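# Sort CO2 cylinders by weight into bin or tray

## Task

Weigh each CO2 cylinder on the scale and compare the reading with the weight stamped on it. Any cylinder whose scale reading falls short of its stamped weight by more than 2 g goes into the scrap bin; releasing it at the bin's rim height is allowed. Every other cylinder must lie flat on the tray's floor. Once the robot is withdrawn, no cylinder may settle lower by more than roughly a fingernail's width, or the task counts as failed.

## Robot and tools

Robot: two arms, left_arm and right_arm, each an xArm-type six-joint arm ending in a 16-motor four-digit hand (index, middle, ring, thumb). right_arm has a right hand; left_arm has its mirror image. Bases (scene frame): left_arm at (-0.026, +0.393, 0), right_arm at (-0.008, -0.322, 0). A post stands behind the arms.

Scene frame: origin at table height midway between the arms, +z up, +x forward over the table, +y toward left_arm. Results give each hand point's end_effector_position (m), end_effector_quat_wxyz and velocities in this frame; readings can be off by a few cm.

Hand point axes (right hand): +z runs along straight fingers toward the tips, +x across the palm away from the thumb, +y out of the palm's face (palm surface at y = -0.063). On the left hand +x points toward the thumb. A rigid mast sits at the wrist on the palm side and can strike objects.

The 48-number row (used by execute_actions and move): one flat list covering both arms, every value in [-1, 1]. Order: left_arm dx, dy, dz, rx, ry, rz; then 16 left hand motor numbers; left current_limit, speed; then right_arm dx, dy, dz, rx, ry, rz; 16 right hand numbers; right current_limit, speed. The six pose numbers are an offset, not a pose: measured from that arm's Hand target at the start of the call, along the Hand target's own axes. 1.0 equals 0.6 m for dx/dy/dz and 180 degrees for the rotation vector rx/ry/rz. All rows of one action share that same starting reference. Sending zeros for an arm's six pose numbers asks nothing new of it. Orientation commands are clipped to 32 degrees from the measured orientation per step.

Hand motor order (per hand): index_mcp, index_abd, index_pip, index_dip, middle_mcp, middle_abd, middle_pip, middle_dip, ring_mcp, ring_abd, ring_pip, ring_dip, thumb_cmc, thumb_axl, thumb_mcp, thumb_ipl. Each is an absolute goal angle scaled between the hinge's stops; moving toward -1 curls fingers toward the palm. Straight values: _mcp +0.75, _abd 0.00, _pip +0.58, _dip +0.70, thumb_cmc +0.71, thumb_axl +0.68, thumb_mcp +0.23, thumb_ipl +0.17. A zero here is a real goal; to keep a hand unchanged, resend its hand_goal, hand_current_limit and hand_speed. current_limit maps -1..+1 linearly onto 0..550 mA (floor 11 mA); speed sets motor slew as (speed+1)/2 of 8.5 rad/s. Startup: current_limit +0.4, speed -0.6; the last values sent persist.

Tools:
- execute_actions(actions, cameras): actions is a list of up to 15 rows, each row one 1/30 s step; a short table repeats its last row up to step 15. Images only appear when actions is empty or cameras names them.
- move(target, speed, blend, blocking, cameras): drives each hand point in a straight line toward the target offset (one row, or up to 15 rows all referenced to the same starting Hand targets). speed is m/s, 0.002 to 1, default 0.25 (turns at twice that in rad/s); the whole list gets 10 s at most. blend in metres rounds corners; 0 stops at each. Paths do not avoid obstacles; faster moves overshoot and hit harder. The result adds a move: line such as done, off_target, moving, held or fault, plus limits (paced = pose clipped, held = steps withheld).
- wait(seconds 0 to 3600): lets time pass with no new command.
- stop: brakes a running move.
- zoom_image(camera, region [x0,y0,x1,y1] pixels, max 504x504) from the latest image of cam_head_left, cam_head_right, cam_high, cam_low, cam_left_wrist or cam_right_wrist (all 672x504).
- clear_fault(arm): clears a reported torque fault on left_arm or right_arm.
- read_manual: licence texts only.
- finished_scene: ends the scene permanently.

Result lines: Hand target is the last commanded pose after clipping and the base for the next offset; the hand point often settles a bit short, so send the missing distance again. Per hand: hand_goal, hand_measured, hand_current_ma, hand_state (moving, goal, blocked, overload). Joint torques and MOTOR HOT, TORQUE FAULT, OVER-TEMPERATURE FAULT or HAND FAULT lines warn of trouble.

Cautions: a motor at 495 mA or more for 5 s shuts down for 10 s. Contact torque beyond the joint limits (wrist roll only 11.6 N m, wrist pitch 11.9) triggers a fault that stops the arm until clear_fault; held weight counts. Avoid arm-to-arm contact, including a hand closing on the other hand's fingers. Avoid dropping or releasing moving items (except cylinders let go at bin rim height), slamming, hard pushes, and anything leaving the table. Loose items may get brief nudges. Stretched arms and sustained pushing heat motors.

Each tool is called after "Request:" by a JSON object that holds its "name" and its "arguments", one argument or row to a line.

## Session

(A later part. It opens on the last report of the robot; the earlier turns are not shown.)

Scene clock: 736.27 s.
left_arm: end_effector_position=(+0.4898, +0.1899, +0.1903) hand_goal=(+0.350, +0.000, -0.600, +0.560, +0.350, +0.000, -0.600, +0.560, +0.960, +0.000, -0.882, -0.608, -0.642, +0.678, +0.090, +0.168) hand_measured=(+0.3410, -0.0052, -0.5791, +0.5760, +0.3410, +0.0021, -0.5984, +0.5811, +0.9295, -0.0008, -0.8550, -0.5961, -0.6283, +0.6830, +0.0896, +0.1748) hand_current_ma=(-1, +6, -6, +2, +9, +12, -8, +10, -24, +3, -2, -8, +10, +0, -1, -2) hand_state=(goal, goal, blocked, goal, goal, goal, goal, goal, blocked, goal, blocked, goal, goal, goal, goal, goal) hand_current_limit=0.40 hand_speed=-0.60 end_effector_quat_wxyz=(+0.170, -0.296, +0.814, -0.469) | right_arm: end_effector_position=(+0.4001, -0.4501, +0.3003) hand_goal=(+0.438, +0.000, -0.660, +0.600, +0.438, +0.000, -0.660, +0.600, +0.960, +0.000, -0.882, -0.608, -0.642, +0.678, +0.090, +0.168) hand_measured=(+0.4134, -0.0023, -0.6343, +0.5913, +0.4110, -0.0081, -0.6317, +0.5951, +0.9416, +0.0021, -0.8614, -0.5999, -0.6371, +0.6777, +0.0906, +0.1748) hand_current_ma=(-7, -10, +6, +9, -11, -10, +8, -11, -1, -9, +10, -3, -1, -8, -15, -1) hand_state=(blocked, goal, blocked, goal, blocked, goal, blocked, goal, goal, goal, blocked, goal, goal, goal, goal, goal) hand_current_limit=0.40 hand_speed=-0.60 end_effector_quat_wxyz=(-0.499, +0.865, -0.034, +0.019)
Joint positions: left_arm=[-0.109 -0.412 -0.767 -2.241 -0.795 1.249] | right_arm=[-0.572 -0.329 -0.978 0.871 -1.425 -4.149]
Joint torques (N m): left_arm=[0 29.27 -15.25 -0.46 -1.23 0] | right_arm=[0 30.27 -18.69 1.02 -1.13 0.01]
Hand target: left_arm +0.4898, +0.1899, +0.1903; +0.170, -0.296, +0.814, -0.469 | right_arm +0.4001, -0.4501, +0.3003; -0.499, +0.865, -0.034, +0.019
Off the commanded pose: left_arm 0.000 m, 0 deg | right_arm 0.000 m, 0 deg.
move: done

Request:
{"name": "move", "arguments": {
  "target": [0.3761,-0.2166,0.5428,0,0.16935,0.09778, 0.34,0,-0.594,0.559,0.34,0,-0.594,0.559,0.96,0,-0.883,-0.609,-0.643,0.678,0.09,0.168,0.4,-0.6, 0,0,0,0,0,0, 0.437,0,-0.66,0.6,0.437,0,-0.66,0.6,0.96,0,-0.883,-0.609,-0.643,0.678,0.09,0.168,0.4,-0.6],
  "speed": 0.17,
  "cameras": ["cam_low","cam_high","cam_left_wrist","cam_head_left"]
}}

Request:
{"name": "zoom_image", "arguments": {
  "camera": "cam_low",
  "region": [190, 140, 330, 260]
}}

Request:
{"name": "zoom_image", "arguments": {
  "camera": "cam_high",
  "region": [230, 160, 400, 300]
}}

Scene clock: 744.63 s.
left_arm: end_effector_position=(+0.5397, -0.2209, +0.1394) hand_goal=(+0.340, +0.000, -0.594, +0.560, +0.340, +0.000, -0.594, +0.560, +0.960, +0.000, -0.882, -0.608, -0.642, +0.678, +0.090, +0.168) hand_measured=(+0.3350, -0.0037, -0.5791, +0.5760, +0.3338, +0.0007, -0.5971, +0.5798, +0.9295, -0.0008, -0.8537, -0.5948, -0.6295, +0.6820, +0.0906, +0.1738) hand_current_ma=(+7, +2, -8, +5, +10, +5, -6, +12, -12, -4, +2, -9, +15, +0, -6, -8) hand_state=(goal, goal, goal, goal, goal, goal, goal, goal, blocked, goal, blocked, goal, goal, goal, goal, goal) hand_current_limit=0.40 hand_speed=-0.60 end_effector_quat_wxyz=(+0.020, -0.036, +0.866, -0.499) | right_arm: end_effector_position=(+0.4001, -0.4501, +0.3003) hand_goal=(+0.438, +0.000, -0.660, +0.600, +0.438, +0.000, -0.660, +0.600, +0.960, +0.000, -0.882, -0.608, -0.642, +0.678, +0.090, +0.168) hand_measured=(+0.4134, -0.0023, -0.6343, +0.5913, +0.4110, -0.0096, -0.6317, +0.5951, +0.9404, +0.0021, -0.8614, -0.5999, -0.6383, +0.6777, +0.0916, +0.1748) hand_current_ma=(-5, -4, +10, +7, -14, -8, +7, -9, -5, -7, +8, +1, -1, -18, -8, -5) hand_state=(blocked, goal, blocked, goal, blocked, goal, blocked, goal, goal, goal, blocked, goal, goal, goal, goal, goal) hand_current_limit=0.40 hand_speed=-0.60 end_effector_quat_wxyz=(-0.499, +0.865, -0.034, +0.019)
Joint positions: left_arm=[-0.617 -1.092 -1.815 -1.754 -0.691 0.718] | right_arm=[-0.572 -0.329 -0.978 0.871 -1.425 -4.149]
Joint torques (N m): left_arm=[0 50.22 -19.16 -0.71 -0.85 0] | right_arm=[0 30.27 -18.69 1.02 -1.13 0.01]
Hand target: left_arm +0.5397, -0.2209, +0.1394; +0.020, -0.036, +0.866, -0.499 | right_arm +0.4001, -0.4501, +0.3003; -0.499, +0.865, -0.034, +0.019
Off the commanded pose: left_arm 0.000 m, 0 deg | right_arm 0.000 m, 0 deg.
move: done
cam_left_wrist: T_world_to_cam=[[0.82315, -0.22303, 0.52219, -0.59915], [-0.45192, 0.29947, 0.84029, 0.14708], [-0.34379, -0.92767, 0.14572, 0.08108]] pos_world=[0.58754, -0.10246, 0.17747]
Images, in order (width x height): cam_head_left 672x504, cam_high 672x504, cam_low 672x504, cam_left_wrist 672x504.

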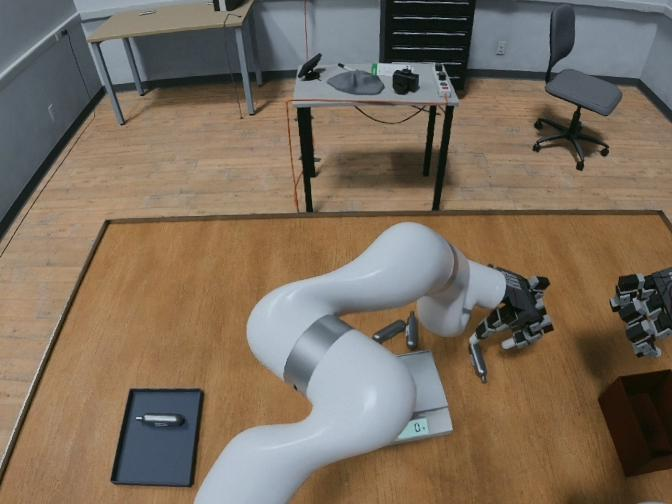

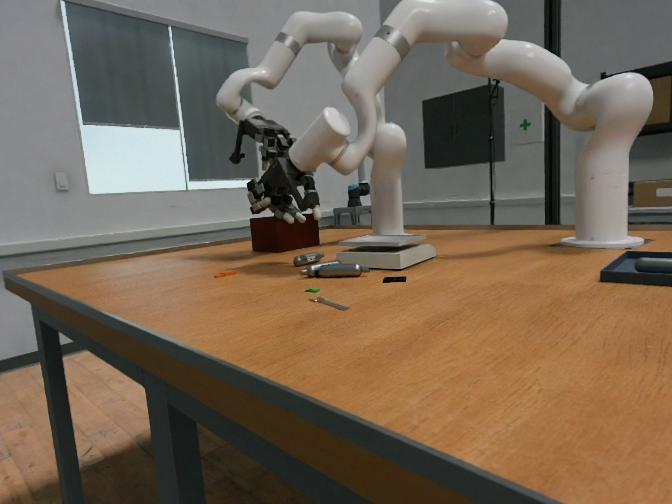

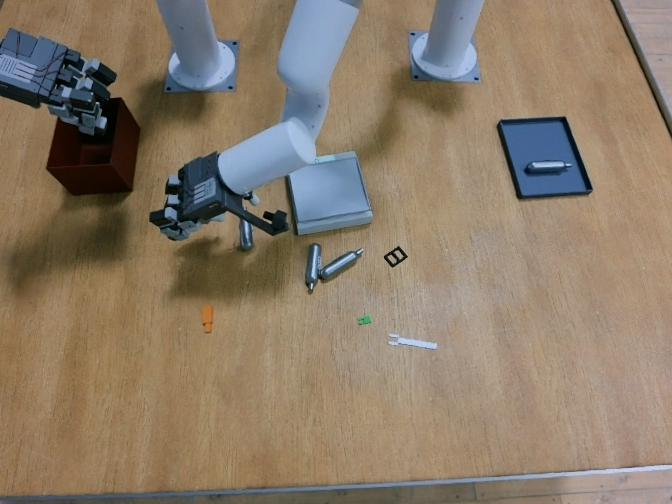

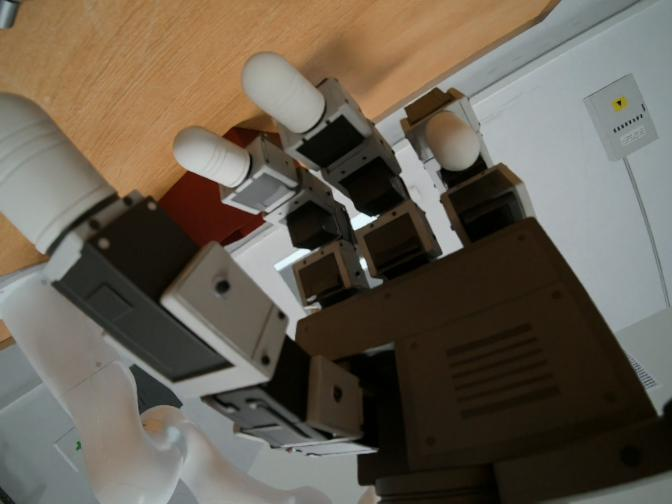

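Scaled by 3.600.

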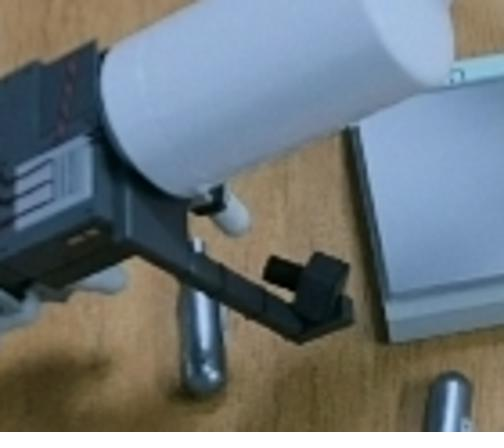

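Scaled by 2.965.

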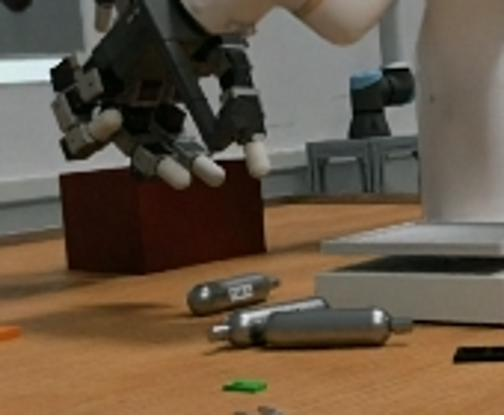

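Request:
{"name": "move", "arguments": {
  "target": [
    [0,0.1299,0.075,0,0,0, 0.34,0,-0.594,0.559,0.34,0,-0.594,0.559,0.96,0,-0.883,-0.609,-0.643,0.678,0.09,0.168,0.4,-0.6, 0,0,0,0,0,0, 0.437,0,-0.66,0.6,0.437,0,-0.66,0.6,0.96,0,-0.883,-0.609,-0.643,0.678,0.09,0.168,0.4,-0.6],
    [0,0.1637,0.0945,0,0,0, 0.34,0,-0.594,0.559,0.34,0,-0.594,0.559,0.96,0,-0.883,-0.609,-0.643,0.678,0.09,0.168,0.4,-0.6, 0,0,0,0,0,0, 0.437,0,-0.66,0.6,0.437,0,-0.66,0.6,0.96,0,-0.883,-0.609,-0.643,0.678,0.09,0.168,0.4,-0.6]
  ],
  "speed": [0.1,0.04],
  "blend": 0.003,
  "cameras": ["cam_low","cam_high","cam_left_wrist"]
}}

Request:
{"name": "zoom_image", "arguments": {
  "camera": "cam_low",
  "region": [190, 150, 330, 270]
}}

Request:
{"name": "zoom_image", "arguments": {
  "camera": "cam_left_wrist",
  "region": [0, 0, 400, 300]
}}

Request:
{"name": "zoom_image", "arguments": {
  "camera": "cam_high",
  "region": [230, 160, 400, 300]
}}

Scene clock: 753.50 s.
left_arm: end_effector_position=(+0.5395, -0.2208, +0.0260) hand_goal=(+0.340, +0.000, -0.594, +0.560, +0.340, +0.000, -0.594, +0.560, +0.960, +0.000, -0.882, -0.608, -0.642, +0.678, +0.090, +0.168) hand_measured=(+0.3434, -0.0037, -0.5945, +0.5620, +0.3362, +0.0021, -0.5984, +0.5709, +0.9295, -0.0008, -0.8537, -0.5961, -0.6283, +0.6841, +0.0896, +0.1748) hand_current_ma=(+8, +6, -1, -2, +5, +10, -3, +6, -24, +6, -4, +0, +11, +7, -2, +1) hand_state=(goal, goal, goal, goal, goal, goal, goal, goal, blocked, goal, blocked, goal, goal, goal, goal, goal) hand_current_limit=0.40 hand_speed=-0.60 end_effector_quat_wxyz=(+0.020, -0.036, +0.866, -0.499) | right_arm: end_effector_position=(+0.4001, -0.4501, +0.3003) hand_goal=(+0.438, +0.000, -0.660, +0.600, +0.438, +0.000, -0.660, +0.600, +0.960, +0.000, -0.882, -0.608, -0.642, +0.678, +0.090, +0.168) hand_measured=(+0.4122, -0.0023, -0.6343, +0.5926, +0.4110, -0.0081, -0.6317, +0.5951, +0.9416, +0.0007, -0.8614, -0.5999, -0.6371, +0.6788, +0.0906, +0.1748) hand_current_ma=(-1, -9, +10, +4, -8, -8, +3, -7, -6, -6, +3, +2, -1, -8, -3, -3) hand_state=(blocked, goal, blocked, goal, blocked, goal, blocked, goal, goal, goal, blocked, goal, goal, goal, goal, goal) hand_current_limit=0.40 hand_speed=-0.60 end_effector_quat_wxyz=(-0.499, +0.865, -0.034, +0.019)
Joint positions: left_arm=[-0.617 -1.284 -1.891 -1.886 -0.72 0.892] | right_arm=[-0.572 -0.329 -0.978 0.871 -1.425 -4.149]
Joint torques (N m): left_arm=[0 51.66 -18.11 -0.67 -1.01 -0.01] | right_arm=[0 30.27 -18.69 1.02 -1.13 0.01]
Hand target: left_arm +0.5395, -0.2208, +0.0259; +0.020, -0.036, +0.866, -0.499 | right_arm +0.4001, -0.4501, +0.3003; -0.499, +0.865, -0.034, +0.019
Off the commanded pose: left_arm 0.000 m, 0 deg | right_arm 0.000 m, 0 deg.
move: done
cam_left_wrist: T_world_to_cam=[[0.82312, -0.2231, 0.5222, -0.53972], [-0.45191, 0.29951, 0.84028, 0.24221], [-0.34388, -0.92764, 0.14571, 0.09778]] pos_world=[0.58734, -0.10226, 0.06407]
Images, in order (width x height): cam_high 672x504, cam_low 672x504, cam_left_wrist 672x504.

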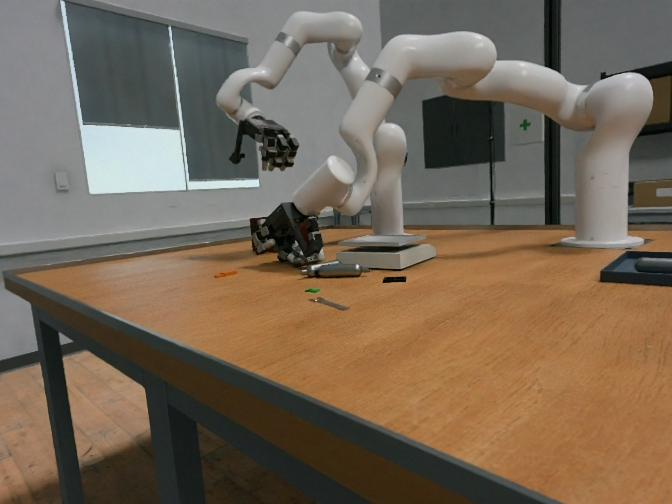

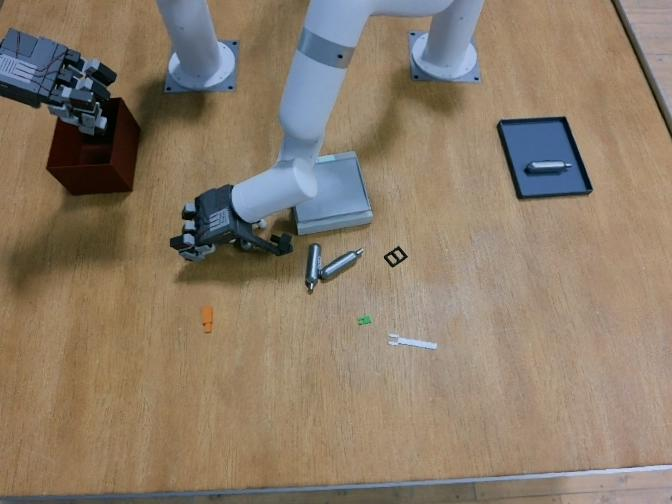

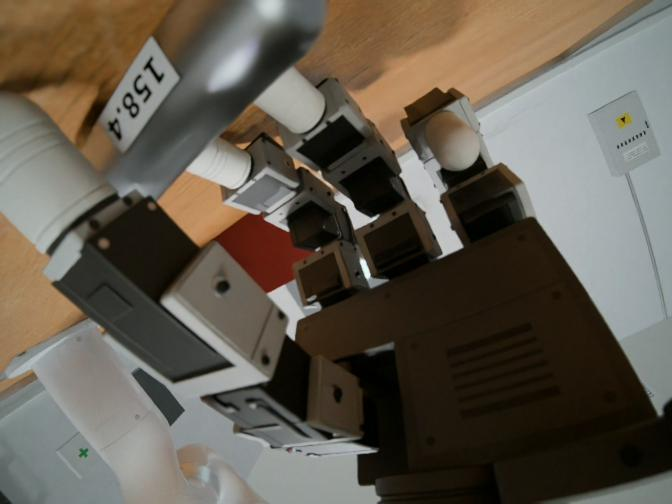

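Scaled by 3.600.

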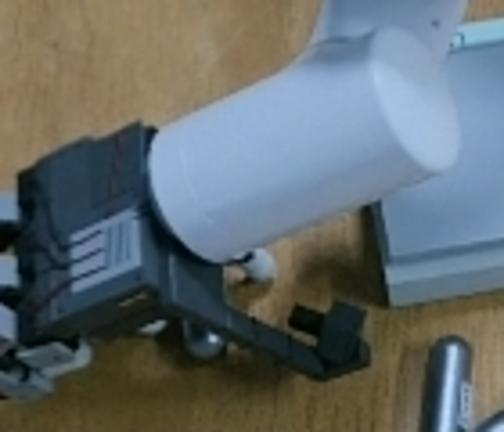

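Scaled by 1.260 from the camera's image (finer frame: 960x720).

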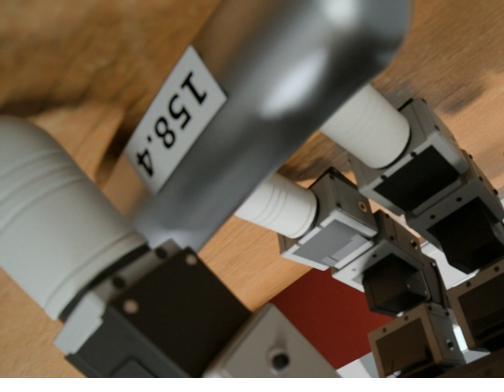

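Scaled by 2.965.

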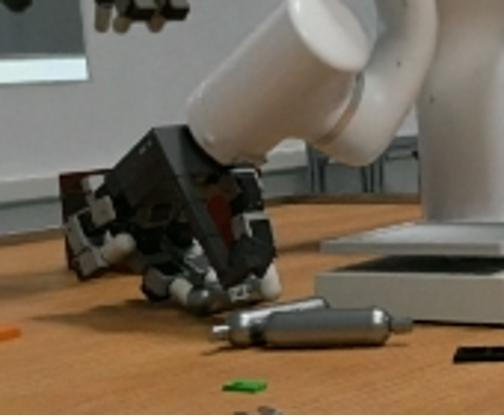

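Request:
{"name": "move", "arguments": {
  "target": [
    [0,0,0,0,0,0, 0.34,0,-0.60,0.56,0.34,0,-0.60,0.56,0.96,0,-0.883,-0.609,-0.643,0.678,-0.10,0.168,0.5,-0.85, 0,0,0,0,0,0, 0.437,0,-0.66,0.6,0.437,0,-0.66,0.6,0.96,0,-0.883,-0.609,-0.643,0.678,0.09,0.168,0.4,-0.6],
    [0,0,0,0,0,0, 0.25,0,-0.64,0.54,0.25,0,-0.64,0.54,0.96,0,-0.883,-0.609,-0.643,0.678,-0.3,0.07,0.5,-0.85, 0,0,0,0,0,0, 0.437,0,-0.66,0.6,0.437,0,-0.66,0.6,0.96,0,-0.883,-0.609,-0.643,0.678,0.09,0.168,0.4,-0.6],
    [0,0,0,0,0,0, 0.07,0,-0.71,0.50,0.07,0,-0.71,0.50,0.96,0,-0.883,-0.609,-0.643,0.678,-0.5,0.0,0.6,-0.85, 0,0,0,0,0,0, 0.437,0,-0.66,0.6,0.437,0,-0.66,0.6,0.96,0,-0.883,-0.609,-0.643,0.678,0.09,0.168,0.4,-0.6]
  ],
  "cameras": ["cam_high","cam_left_wrist"]
}}

Request:
{"name": "zoom_image", "arguments": {
  "camera": "cam_left_wrist",
  "region": [0, 0, 400, 300]
}}

Scene clock: 760.13 s.
left_arm: end_effector_position=(+0.5395, -0.2208, +0.0259) hand_goal=(+0.070, +0.000, -0.710, +0.500, +0.070, +0.000, -0.710, +0.500, +0.960, +0.000, -0.882, -0.608, -0.642, +0.678, -0.500, +0.000) hand_measured=(+0.3434, -0.0066, -0.5971, +0.5582, +0.3302, -0.0023, -0.5984, +0.5684, +0.9295, -0.0008, -0.8550, -0.5961, -0.6270, +0.6851, -0.0895, +0.1710) hand_current_ma=(+200, +5, +53, +21, +194, +1, +53, +40, -10, +4, +2, +3, +19, -1, +401, +136) hand_state=(blocked, goal, blocked, blocked, blocked, goal, blocked, blocked, blocked, goal, blocked, goal, goal, goal, moving, blocked) hand_current_limit=0.60 hand_speed=-0.85 end_effector_quat_wxyz=(+0.020, -0.036, +0.866, -0.499) | right_arm: end_effector_position=(+0.4001, -0.4501, +0.3003) hand_goal=(+0.438, +0.000, -0.660, +0.600, +0.438, +0.000, -0.660, +0.600, +0.960, +0.000, -0.882, -0.608, -0.642, +0.678, +0.090, +0.168) hand_measured=(+0.4122, -0.0037, -0.6343, +0.5926, +0.4110, -0.0096, -0.6317, +0.5951, +0.9416, +0.0021, -0.8627, -0.5987, -0.6383, +0.6788, +0.0916, +0.1748) hand_current_ma=(-2, -12, +8, +6, -16, -15, +3, -6, -7, -9, +8, -7, +2, -11, -3, -4) hand_state=(blocked, goal, blocked, goal, blocked, goal, blocked, goal, goal, goal, blocked, goal, goal, goal, goal, goal) hand_current_limit=0.40 hand_speed=-0.60 end_effector_quat_wxyz=(-0.499, +0.865, -0.034, +0.019)
Joint positions: left_arm=[-0.617 -1.284 -1.891 -1.886 -0.72 0.892] | right_arm=[-0.572 -0.329 -0.978 0.871 -1.425 -4.149]
Joint torques (N m): left_arm=[0 51.66 -18.11 -0.67 -1.01 -0.01] | right_arm=[0 30.27 -18.69 1.02 -1.13 0.01]
Hand target: left_arm +0.5395, -0.2208, +0.0259; +0.020, -0.036, +0.866, -0.499 | right_arm +0.4001, -0.4501, +0.3003; -0.499, +0.865, -0.034, +0.019
Off the commanded pose: left_arm 0.000 m, 0 deg | right_arm 0.000 m, 0 deg.
move: done
cam_left_wrist: T_world_to_cam=[[0.82312, -0.2231, 0.5222, -0.53972], [-0.45191, 0.29951, 0.84028, 0.24221], [-0.34388, -0.92764, 0.14571, 0.09778]] pos_world=[0.58734, -0.10226, 0.06407]

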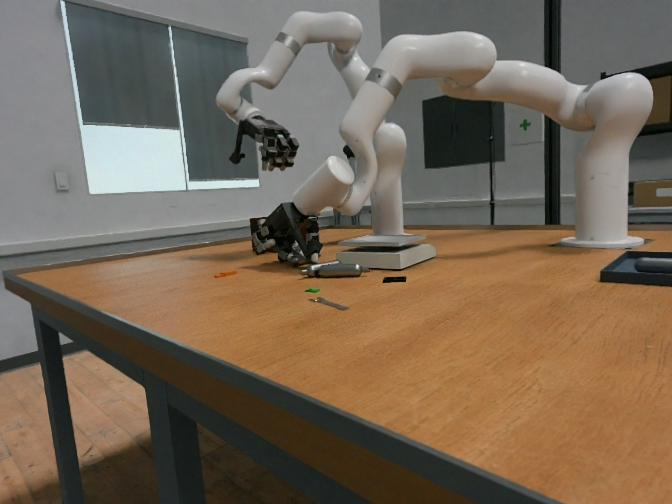

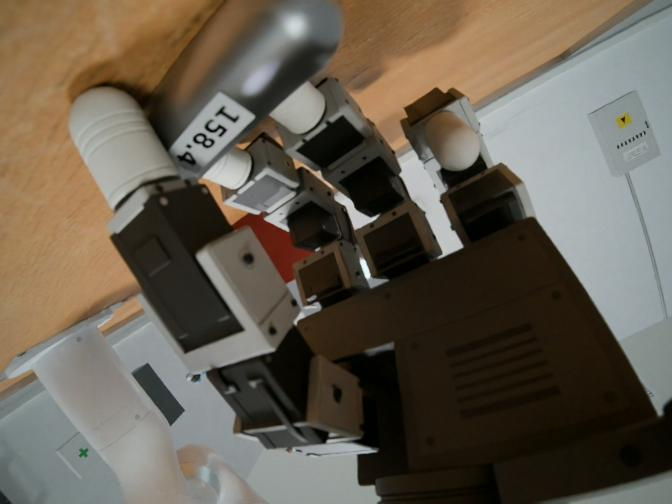

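Scaled by 1.260 from the camera's image (finer frame: 960x720).

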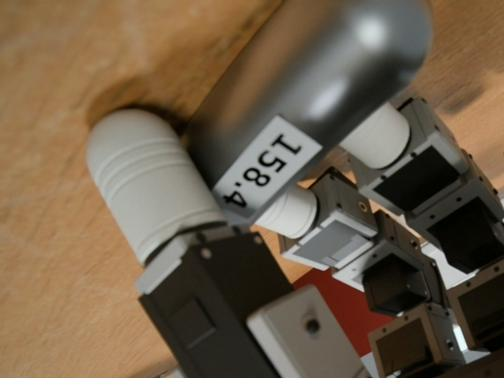

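Request:
{"name": "move", "arguments": {
  "target": [0,-0.0722,-0.0417,0,0,0, 0.07,0,-0.71,0.50,0.07,0,-0.71,0.50,0.96,0,-0.883,-0.609,-0.643,0.678,-0.5,0.0,0.6,-0.85, 0,0,0,0,0,0, 0.437,0,-0.66,0.6,0.437,0,-0.66,0.6,0.96,0,-0.883,-0.609,-0.643,0.678,0.09,0.168,0.4,-0.6],
  "speed": 0.04,
  "cameras": ["cam_high","cam_left_wrist"]
}}

Request:
{"name": "zoom_image", "arguments": {
  "camera": "cam_high",
  "region": [230, 160, 400, 300]
}}

Scene clock: 764.50 s.
left_arm: end_effector_position=(+0.5396, -0.2209, +0.0760) hand_goal=(+0.070, +0.000, -0.710, +0.500, +0.070, +0.000, -0.710, +0.500, +0.960, +0.000, -0.882, -0.608, -0.642, +0.678, -0.500, +0.000) hand_measured=(+0.3422, -0.0066, -0.5971, +0.5582, +0.3278, -0.0037, -0.5984, +0.5684, +0.9295, -0.0008, -0.8537, -0.5961, -0.6258, +0.6862, -0.0895, +0.1710) hand_current_ma=(+204, -1, +58, +18, +193, +7, +63, +38, -21, +3, +2, -2, +11, +2, +409, +140) hand_state=(blocked, goal, blocked, blocked, blocked, goal, blocked, blocked, blocked, goal, blocked, goal, goal, goal, blocked, blocked) hand_current_limit=0.60 hand_speed=-0.85 end_effector_quat_wxyz=(+0.020, -0.036, +0.866, -0.499) | right_arm: end_effector_position=(+0.4001, -0.4501, +0.3003) hand_goal=(+0.438, +0.000, -0.660, +0.600, +0.438, +0.000, -0.660, +0.600, +0.960, +0.000, -0.882, -0.608, -0.642, +0.678, +0.090, +0.168) hand_measured=(+0.4122, -0.0037, -0.6343, +0.5913, +0.4110, -0.0081, -0.6317, +0.5939, +0.9416, +0.0021, -0.8614, -0.5987, -0.6371, +0.6777, +0.0906, +0.1748) hand_current_ma=(-7, -4, +10, +11, -5, -4, +2, -4, -5, -9, +2, -2, -1, -12, -17, -3) hand_state=(blocked, goal, blocked, goal, blocked, goal, blocked, goal, goal, goal, blocked, goal, goal, goal, goal, goal) hand_current_limit=0.40 hand_speed=-0.60 end_effector_quat_wxyz=(-0.499, +0.865, -0.034, +0.019)
Joint positions: left_arm=[-0.617 -1.194 -1.846 -1.836 -0.707 0.826] | right_arm=[-0.572 -0.329 -0.978 0.871 -1.425 -4.149]
Joint torques (N m): left_arm=[0 51.08 -18.55 -0.69 -0.96 0] | right_arm=[0 30.27 -18.69 1.02 -1.13 0.01]
Hand target: left_arm +0.5396, -0.2209, +0.0760; +0.020, -0.036, +0.866, -0.499 | right_arm +0.4001, -0.4501, +0.3003; -0.499, +0.865, -0.034, +0.019
Off the commanded pose: left_arm 0.000 m, 0 deg | right_arm 0.000 m, 0 deg.
move: done
cam_left_wrist: T_world_to_cam=[[0.82312, -0.2231, 0.5222, -0.56593], [-0.45191, 0.29951, 0.84028, 0.20027], [-0.34388, -0.92764, 0.14571, 0.09043]] pos_world=[0.58744, -0.10236, 0.11407]

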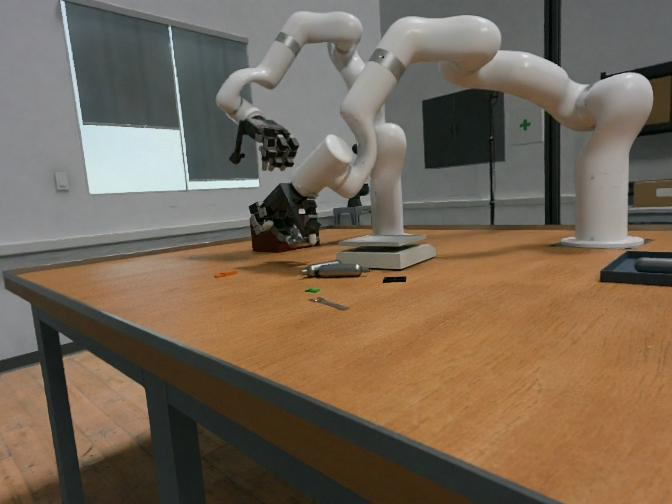

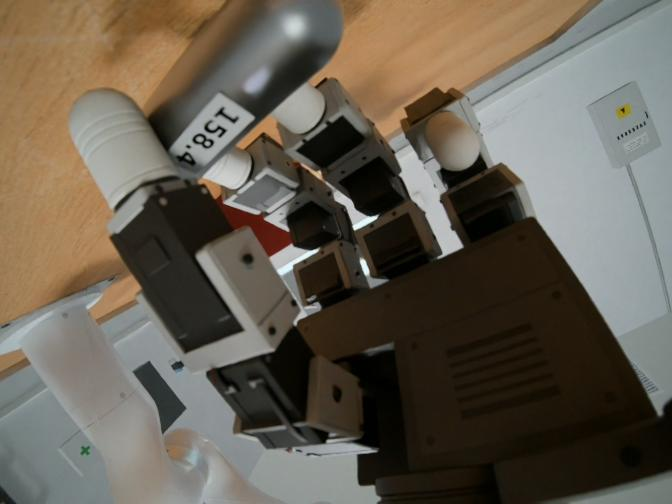

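Scaled by 2.965.

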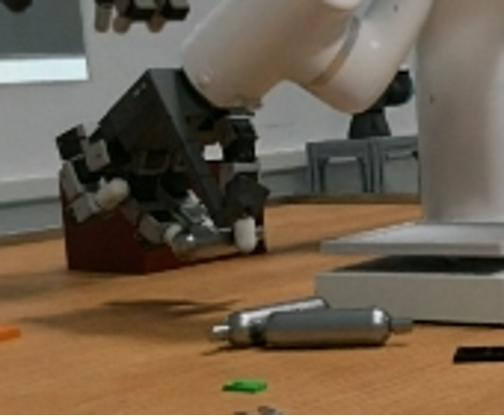

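Request:
{"name": "move", "arguments": {
  "target": [
    [0,-0.1299,-0.075,0,0,0, 0.07,0,-0.71,0.50,0.07,0,-0.71,0.50,0.96,0,-0.883,-0.609,-0.643,0.678,-0.5,0.0,0.6,-0.85, 0,0,0,0,0,0, 0.437,0,-0.66,0.6,0.437,0,-0.66,0.6,0.96,0,-0.883,-0.609,-0.643,0.678,0.09,0.168,0.4,-0.6],
    [0.0434,0.0962,-0.3799,0,-0.2752,-0.1589, 0.07,0,-0.71,0.50,0.07,0,-0.71,0.50,0.96,0,-0.883,-0.609,-0.643,0.678,-0.5,0.0,0.6,-0.85, 0,0,0,0,0,0, 0.437,0,-0.66,0.6,0.437,0,-0.66,0.6,0.96,0,-0.883,-0.609,-0.643,0.678,0.09,0.168,0.4,-0.6],
    [0.0434,0.1640,-0.3408,0,-0.2752,-0.1589, 0.07,0,-0.71,0.50,0.07,0,-0.71,0.50,0.96,0,-0.883,-0.609,-0.643,0.678,-0.5,0.0,0.6,-0.85, 0,0,0,0,0,0, 0.437,0,-0.66,0.6,0.437,0,-0.66,0.6,0.96,0,-0.883,-0.609,-0.643,0.678,0.09,0.168,0.4,-0.6]
  ],
  "speed": [0.08,0.12,0.06],
  "blend": [0.015,0.01,0],
  "cameras": ["cam_high","cam_low","cam_left_wrist","cam_head_right"]
}}

Request:
{"name": "zoom_image", "arguments": {
  "camera": "cam_high",
  "region": [290, 160, 460, 300]
}}

Request:
{"name": "zoom_image", "arguments": {
  "camera": "cam_left_wrist",
  "region": [0, 0, 400, 300]
}}

Scene clock: 782.50 s.
left_arm: end_effector_position=(+0.4949, +0.0024, +0.0934) hand_goal=(+0.070, +0.000, -0.710, +0.500, +0.070, +0.000, -0.710, +0.500, +0.960, +0.000, -0.882, -0.608, -0.642, +0.678, -0.500, +0.000) hand_measured=(+0.3434, -0.0081, -0.5971, +0.5595, +0.3290, -0.0023, -0.5984, +0.5697, +0.9283, -0.0008, -0.8537, -0.5961, -0.6258, +0.6851, -0.0905, +0.1710) hand_current_ma=(+190, +7, +52, +14, +190, +9, +51, +38, -19, +1, -3, -9, +19, +2, +419, +133) hand_state=(blocked, goal, blocked, blocked, blocked, goal, blocked, blocked, blocked, goal, blocked, goal, goal, goal, blocked, blocked) hand_current_limit=0.60 hand_speed=-0.85 end_effector_quat_wxyz=(+0.257, -0.446, +0.743, -0.428) | right_arm: end_effector_position=(+0.4001, -0.4501, +0.3003) hand_goal=(+0.438, +0.000, -0.660, +0.600, +0.438, +0.000, -0.660, +0.600, +0.960, +0.000, -0.882, -0.608, -0.642, +0.678, +0.090, +0.168) hand_measured=(+0.4122, -0.0023, -0.6343, +0.5913, +0.4110, -0.0096, -0.6317, +0.5951, +0.9416, +0.0021, -0.8627, -0.5999, -0.6371, +0.6777, +0.0916, +0.1748) hand_current_ma=(-7, -6, +10, +2, -10, -9, +11, -10, -6, -10, +3, -5, +3, -15, -9, +4) hand_state=(blocked, goal, blocked, goal, blocked, goal, blocked, goal, goal, goal, blocked, goal, goal, goal, goal, goal) hand_current_limit=0.40 hand_speed=-0.60 end_effector_quat_wxyz=(-0.499, +0.865, -0.034, +0.019)
Joint positions: left_arm=[-0.582 -0.72 -0.954 -3.325 -0.815 1.62] | right_arm=[-0.572 -0.329 -0.978 0.871 -1.425 -4.149]
Joint torques (N m): left_arm=[0 37.53 -14.44 -0.13 -1.3 0] | right_arm=[0 30.27 -18.69 1.02 -1.13 0.01]
Hand target: left_arm +0.4949, +0.0025, +0.0934; +0.257, -0.446, +0.743, -0.428 | right_arm +0.4001, -0.4501, +0.3003; -0.499, +0.865, -0.034, +0.019
Off the commanded pose: left_arm 0.000 m, 0 deg | right_arm 0.000 m, 0 deg.
move: done
cam_left_wrist: T_world_to_cam=[[0.63333, 0.56999, 0.52345, -0.39653], [-0.49677, -0.21921, 0.83974, 0.12207], [0.59339, -0.79187, 0.14433, -0.18436]] pos_world=[0.42117, 0.10679, 0.13167]
Images, in order (width x height): cam_head_right 672x504, cam_high 672x504, cam_low 672x504, cam_left_wrist 672x504.

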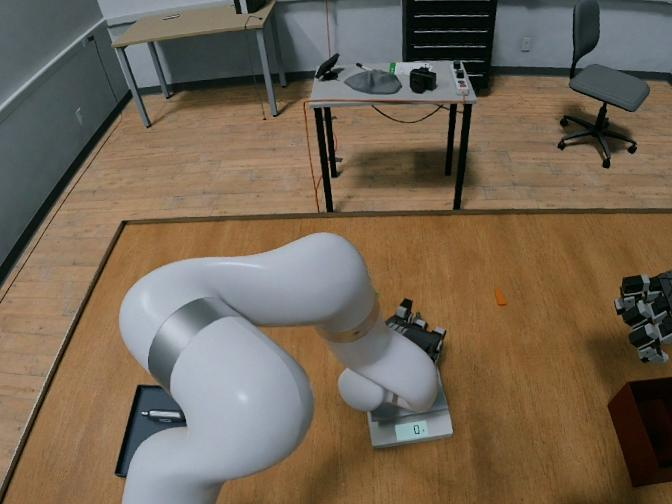

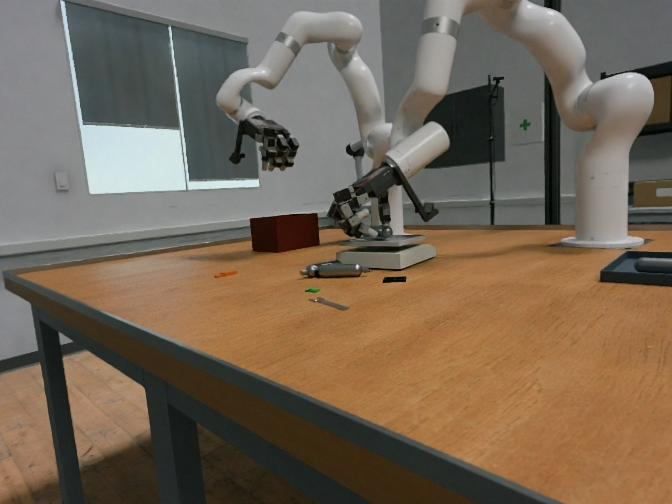

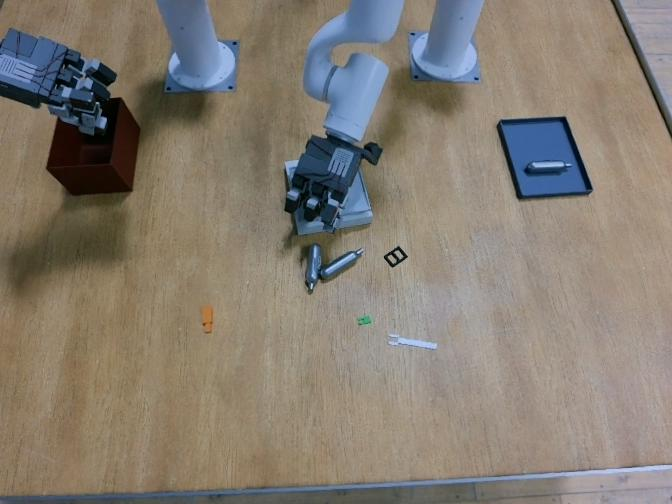

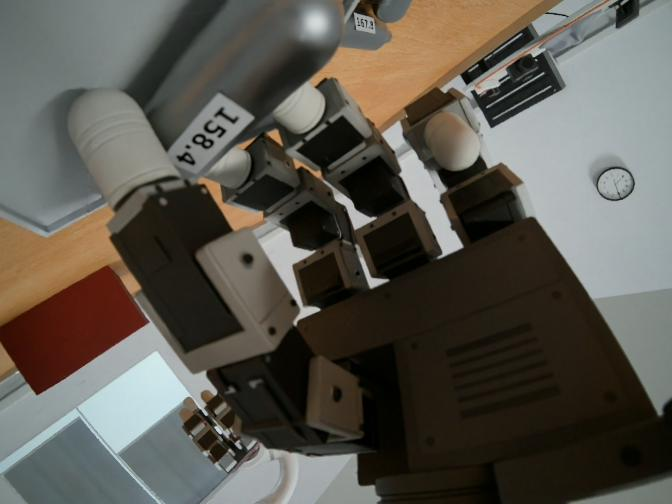

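Scaled by 2.965.

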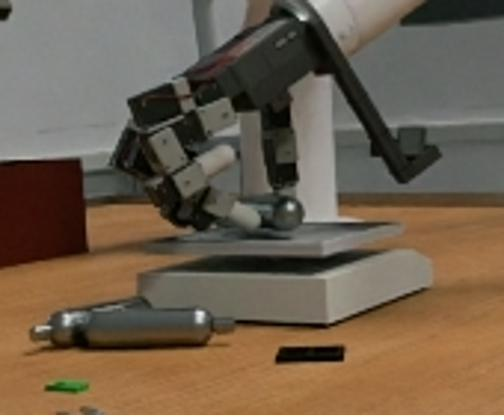

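Scaled by 1.260 from the camera's image (finer frame: 960x720).

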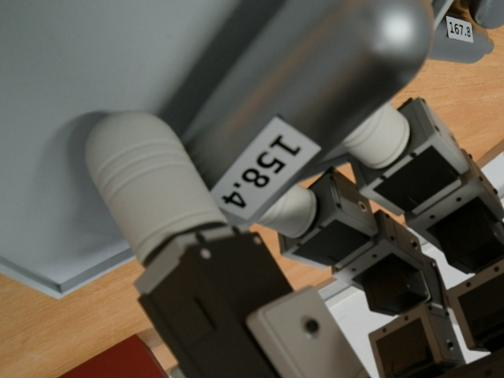

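Request:
{"name": "move", "arguments": {
  "target": [
    [0,0.0071,0.0041,0,0,0, 0.07,0,-0.71,0.50,0.07,0,-0.71,0.50,0.96,0,-0.883,-0.609,-0.643,0.678,-0.5,0.0,0.6,-0.85, 0,0,0,0,0,0, 0.437,0,-0.66,0.6,0.437,0,-0.66,0.6,0.96,0,-0.883,-0.609,-0.643,0.678,0.09,0.168,0.4,-0.6],
    [0,0.0071,0.0041,0,0,0, 0.25,0,-0.64,0.54,0.25,0,-0.64,0.54,0.96,0,-0.883,-0.609,-0.643,0.678,-0.25,0.12,0.6,-0.9, 0,0,0,0,0,0, 0.437,0,-0.66,0.6,0.437,0,-0.66,0.6,0.96,0,-0.883,-0.609,-0.643,0.678,0.09,0.168,0.4,-0.6],
    [0,0.0071,0.0041,0,0,0, 0.34,0,-0.61,0.57,0.34,0,-0.61,0.57,0.96,0,-0.883,-0.609,-0.643,0.678,-0.05,0.168,0.6,-0.93, 0,0,0,0,0,0, 0.437,0,-0.66,0.6,0.437,0,-0.66,0.6,0.96,0,-0.883,-0.609,-0.643,0.678,0.09,0.168,0.4,-0.6],
    [0,0.0071,0.0041,0,0,0, 0.40,0,-0.61,0.57,0.40,0,-0.61,0.57,0.96,0,-0.883,-0.609,-0.643,0.678,0.12,0.168,0.6,-0.93, 0,0,0,0,0,0, 0.437,0,-0.66,0.6,0.437,0,-0.66,0.6,0.96,0,-0.883,-0.609,-0.643,0.678,0.09,0.168,0.4,-0.6]
  ],
  "speed": 0.02
}}

Request:
{"name": "wait", "arguments": {
  "seconds": 2.5,
  "cameras": ["cam_head_right","cam_left_wrist"]
}}

Request:
{"name": "zoom_image", "arguments": {
  "camera": "cam_head_right",
  "region": [380, 410, 460, 450]
}}

Request:
{"name": "zoom_image", "arguments": {
  "camera": "cam_left_wrist",
  "region": [0, 0, 400, 300]
}}

Scene clock: 793.30 s.
left_arm: end_effector_position=(+0.4949, +0.0025, +0.0884) hand_goal=(+0.400, +0.000, -0.610, +0.570, +0.400, +0.000, -0.610, +0.570, +0.960, +0.000, -0.882, -0.608, -0.642, +0.678, +0.120, +0.168) hand_measured=(+0.3459, -0.0066, -0.5843, +0.5658, +0.3446, -0.0023, -0.5868, +0.5786, +0.9295, -0.0008, -0.8550, -0.5961, -0.6283, +0.6851, -0.1083, +0.1976) hand_current_ma=(-23, +4, +4, -11, -15, +17, +3, +12, -22, +2, +1, +0, +13, -3, +9, +8) hand_state=(blocked, goal, blocked, goal, blocked, goal, blocked, goal, blocked, goal, blocked, goal, goal, goal, moving, blocked) hand_current_limit=0.60 hand_speed=-0.93 end_effector_quat_wxyz=(+0.257, -0.446, +0.743, -0.428) | right_arm: end_effector_position=(+0.4001, -0.4501, +0.3003) hand_goal=(+0.438, +0.000, -0.660, +0.600, +0.438, +0.000, -0.660, +0.600, +0.960, +0.000, -0.882, -0.608, -0.642, +0.678, +0.090, +0.168) hand_measured=(+0.4122, -0.0023, -0.6356, +0.5926, +0.4098, -0.0081, -0.6317, +0.5939, +0.9416, +0.0007, -0.8627, -0.5999, -0.6383, +0.6777, +0.0906, +0.1748) hand_current_ma=(-8, -5, +5, +4, -12, -8, +3, -10, -10, -10, +7, -1, +2, -10, -11, -10) hand_state=(blocked, goal, blocked, goal, blocked, goal, blocked, goal, goal, goal, blocked, goal, goal, goal, goal, goal) hand_current_limit=0.40 hand_speed=-0.60 end_effector_quat_wxyz=(-0.499, +0.865, -0.034, +0.019)
Joint positions: left_arm=[-0.582 -0.731 -0.956 -3.324 -0.823 1.618] | right_arm=[-0.572 -0.329 -0.978 0.871 -1.425 -4.149]
Joint torques (N m): left_arm=[0 37.69 -14.31 -0.13 -1.3 0] | right_arm=[0 30.27 -18.69 1.02 -1.13 0.01]
Hand target: left_arm +0.4949, +0.0025, +0.0884; +0.257, -0.446, +0.743, -0.428 | right_arm +0.4001, -0.4501, +0.3003; -0.499, +0.865, -0.034, +0.019
Off the commanded pose: left_arm 0.000 m, 0 deg | right_arm 0.000 m, 0 deg.
move: done

Scene clock: 795.80 s.
left_arm: end_effector_position=(+0.4949, +0.0025, +0.0884) hand_goal=(+0.400, +0.000, -0.610, +0.570, +0.400, +0.000, -0.610, +0.570, +0.960, +0.000, -0.882, -0.608, -0.642, +0.678, +0.120, +0.168) hand_measured=(+0.3459, -0.0066, -0.5868, +0.5671, +0.3434, -0.0008, -0.5868, +0.5786, +0.9295, -0.0008, -0.8550, -0.5961, -0.6283, +0.6851, +0.0975, +0.1748) hand_current_ma=(-25, +8, +5, -9, -20, -1, +4, +9, -17, +1, -2, -2, +14, -3, -19, -13) hand_state=(blocked, goal, blocked, goal, blocked, goal, blocked, goal, blocked, goal, blocked, goal, goal, goal, blocked, goal) hand_current_limit=0.60 hand_speed=-0.93 end_effector_quat_wxyz=(+0.257, -0.446, +0.743, -0.428) | right_arm: end_effector_position=(+0.4001, -0.4501, +0.3003) hand_goal=(+0.438, +0.000, -0.660, +0.600, +0.438, +0.000, -0.660, +0.600, +0.960, +0.000, -0.882, -0.608, -0.642, +0.678, +0.090, +0.168) hand_measured=(+0.4122, -0.0023, -0.6343, +0.5913, +0.4098, -0.0096, -0.6317, +0.5951, +0.9416, +0.0021, -0.8627, -0.5999, -0.6383, +0.6777, +0.0906, +0.1748) hand_current_ma=(+1, -8, +12, +8, -13, -14, +5, -7, +0, -5, +6, -9, +2, -14, -14, -5) hand_state=(blocked, goal, blocked, goal, blocked, goal, blocked, goal, goal, goal, blocked, goal, goal, goal, goal, goal) hand_current_limit=0.40 hand_speed=-0.60 end_effector_quat_wxyz=(-0.499, +0.865, -0.034, +0.019)
Joint positions: left_arm=[-0.582 -0.731 -0.956 -3.324 -0.823 1.618] | right_arm=[-0.572 -0.329 -0.978 0.871 -1.425 -4.149]
Joint torques (N m): left_arm=[0 37.68 -14.3 -0.13 -1.29 0] | right_arm=[0 30.27 -18.69 1.02 -1.13 0.01]
Hand target: left_arm +0.4949, +0.0025, +0.0884; +0.257, -0.446, +0.743, -0.428 | right_arm +0.4001, -0.4501, +0.3003; -0.499, +0.865, -0.034, +0.019
Off the commanded pose: left_arm 0.000 m, 0 deg | right_arm 0.000 m, 0 deg.
wait: 2.50 s; at rest by 1.50 s
cam_left_wrist: T_world_to_cam=[[0.63329, 0.57005, 0.52345, -0.3939], [-0.49674, -0.21925, 0.83975, 0.12626], [0.59346, -0.79182, 0.14432, -0.18367]] pos_world=[0.42117, 0.10679, 0.12667]

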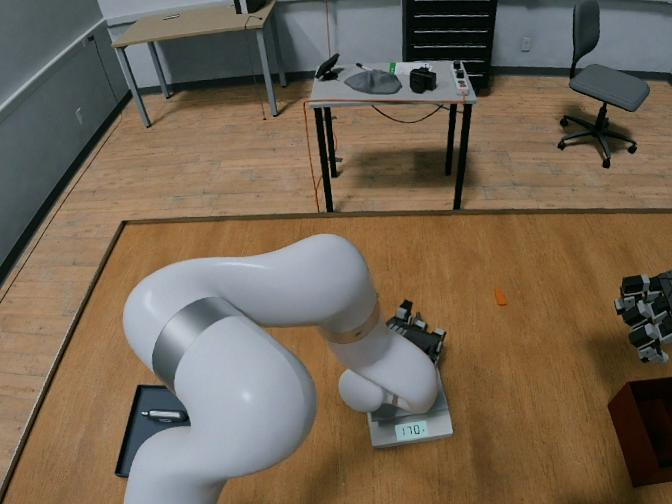

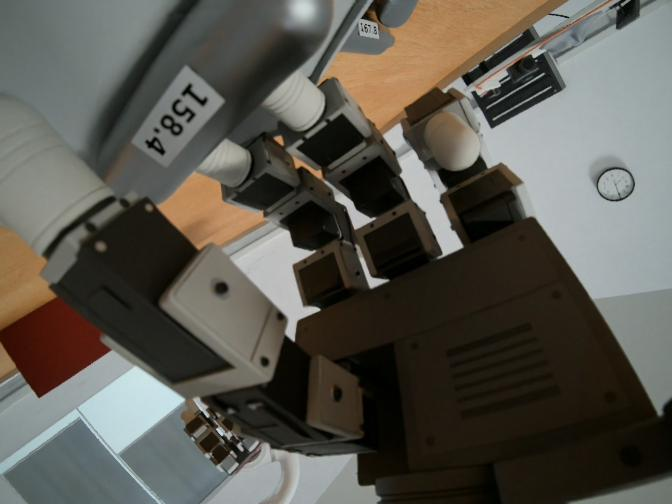

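Scaled by 6.300.

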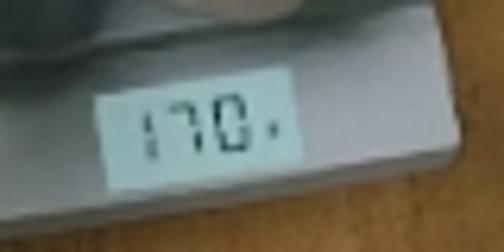

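Scaled by 1.260 from the camera's image (finer frame: 960x720).

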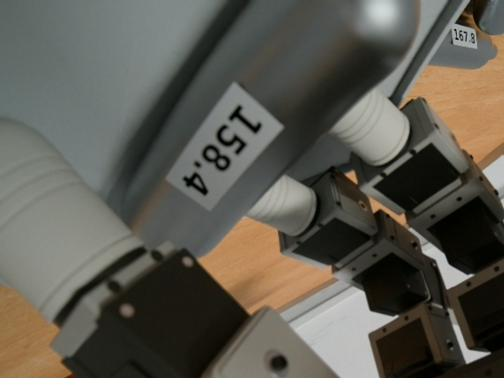

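Request:
{"name": "move", "arguments": {
  "target": [
    [0,0,0,0,0,0, 0.43,0,-0.61,0.57,0.43,0,-0.61,0.57,0.96,0,-0.883,-0.609,-0.643,0.678,0.12,0.168,0.6,-0.9, 0,0,0,0,0,0, 0.437,0,-0.66,0.6,0.437,0,-0.66,0.6,0.96,0,-0.883,-0.609,-0.643,0.678,0.09,0.168,0.4,-0.6],
    [0,-0.1588,-0.0917,0,0,0, 0.43,0,-0.61,0.57,0.43,0,-0.61,0.57,0.96,0,-0.883,-0.609,-0.643,0.678,0.12,0.168,0.6,-0.9, 0,0,0,0,0,0, 0.437,0,-0.66,0.6,0.437,0,-0.66,0.6,0.96,0,-0.883,-0.609,-0.643,0.678,0.09,0.168,0.4,-0.6]
  ],
  "speed": 0.06,
  "cameras": ["cam_head_right","cam_low","cam_high"]
}}

Request:
{"name": "zoom_image", "arguments": {
  "camera": "cam_head_right",
  "region": [380, 410, 460, 450]
}}

Request:
{"name": "zoom_image", "arguments": {
  "camera": "cam_high",
  "region": [290, 160, 460, 300]
}}

Scene clock: 802.43 s.
left_arm: end_effector_position=(+0.4951, +0.0024, +0.1984) hand_goal=(+0.430, +0.000, -0.610, +0.570, +0.430, +0.000, -0.610, +0.570, +0.960, +0.000, -0.882, -0.608, -0.642, +0.678, +0.120, +0.168) hand_measured=(+0.3796, -0.0066, -0.5945, +0.5697, +0.3820, -0.0023, -0.5958, +0.5722, +0.9295, -0.0008, -0.8537, -0.5961, -0.6283, +0.6851, +0.0975, +0.1748) hand_current_ma=(-21, +0, -8, -3, -18, +10, -5, +7, -16, +1, +6, -2, +16, -5, -11, -9) hand_state=(blocked, goal, goal, goal, blocked, goal, goal, goal, blocked, goal, blocked, goal, goal, goal, blocked, goal) hand_current_limit=0.60 hand_speed=-0.90 end_effector_quat_wxyz=(+0.257, -0.446, +0.743, -0.428) | right_arm: end_effector_position=(+0.4001, -0.4501, +0.3003) hand_goal=(+0.438, +0.000, -0.660, +0.600, +0.438, +0.000, -0.660, +0.600, +0.960, +0.000, -0.882, -0.608, -0.642, +0.678, +0.090, +0.168) hand_measured=(+0.4122, -0.0023, -0.6343, +0.5913, +0.4110, -0.0081, -0.6317, +0.5951, +0.9404, +0.0007, -0.8627, -0.5999, -0.6383, +0.6777, +0.0916, +0.1748) hand_current_ma=(-4, -5, +10, +6, -9, -5, +7, -10, -9, -3, +3, -2, +6, -17, -6, -4) hand_state=(blocked, goal, blocked, goal, blocked, goal, blocked, goal, goal, goal, blocked, goal, goal, goal, goal, goal) hand_current_limit=0.40 hand_speed=-0.60 end_effector_quat_wxyz=(-0.499, +0.865, -0.034, +0.019)
Joint positions: left_arm=[-0.582 -0.5 -0.933 -3.373 -0.62 1.683] | right_arm=[-0.572 -0.329 -0.978 0.871 -1.425 -4.149]
Joint torques (N m): left_arm=[0 34.1 -17.3 -0.24 -1.29 -0.01] | right_arm=[0 30.27 -18.69 1.02 -1.13 0.01]
Hand target: left_arm +0.4951, +0.0023, +0.1985; +0.257, -0.446, +0.743, -0.428 | right_arm +0.4001, -0.4501, +0.3003; -0.499, +0.865, -0.034, +0.019
Off the commanded pose: left_arm 0.000 m, 0 deg | right_arm 0.000 m, 0 deg.
move: done
Images, in order (width x height): cam_head_right 672x504, cam_high 672x504, cam_low 672x504.

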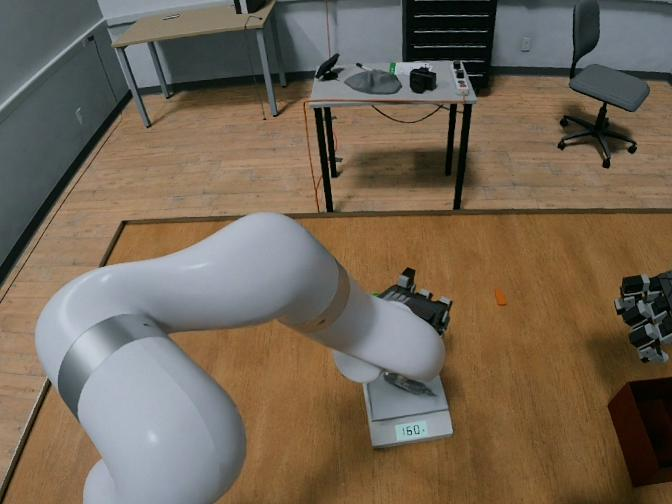

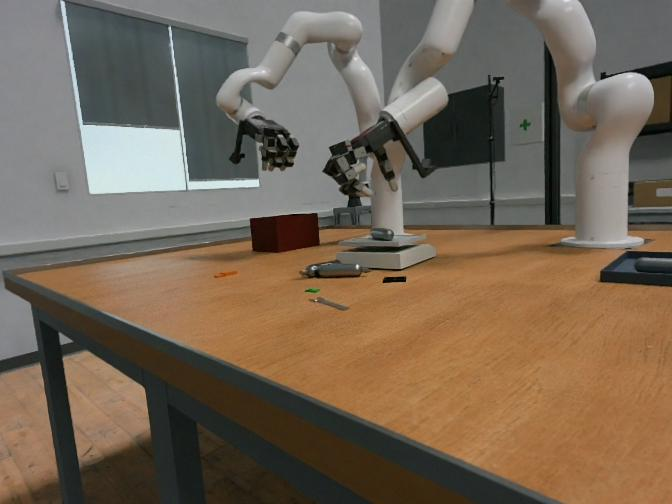

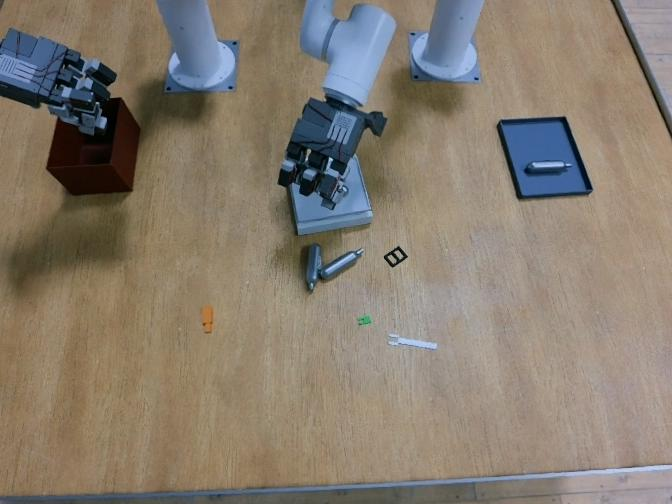

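Scaled by 6.300.

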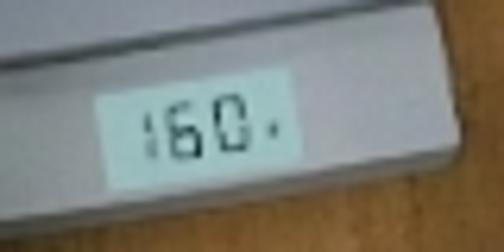

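Scaled by 2.965.

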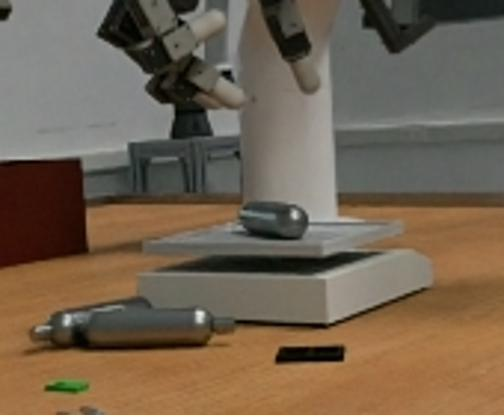

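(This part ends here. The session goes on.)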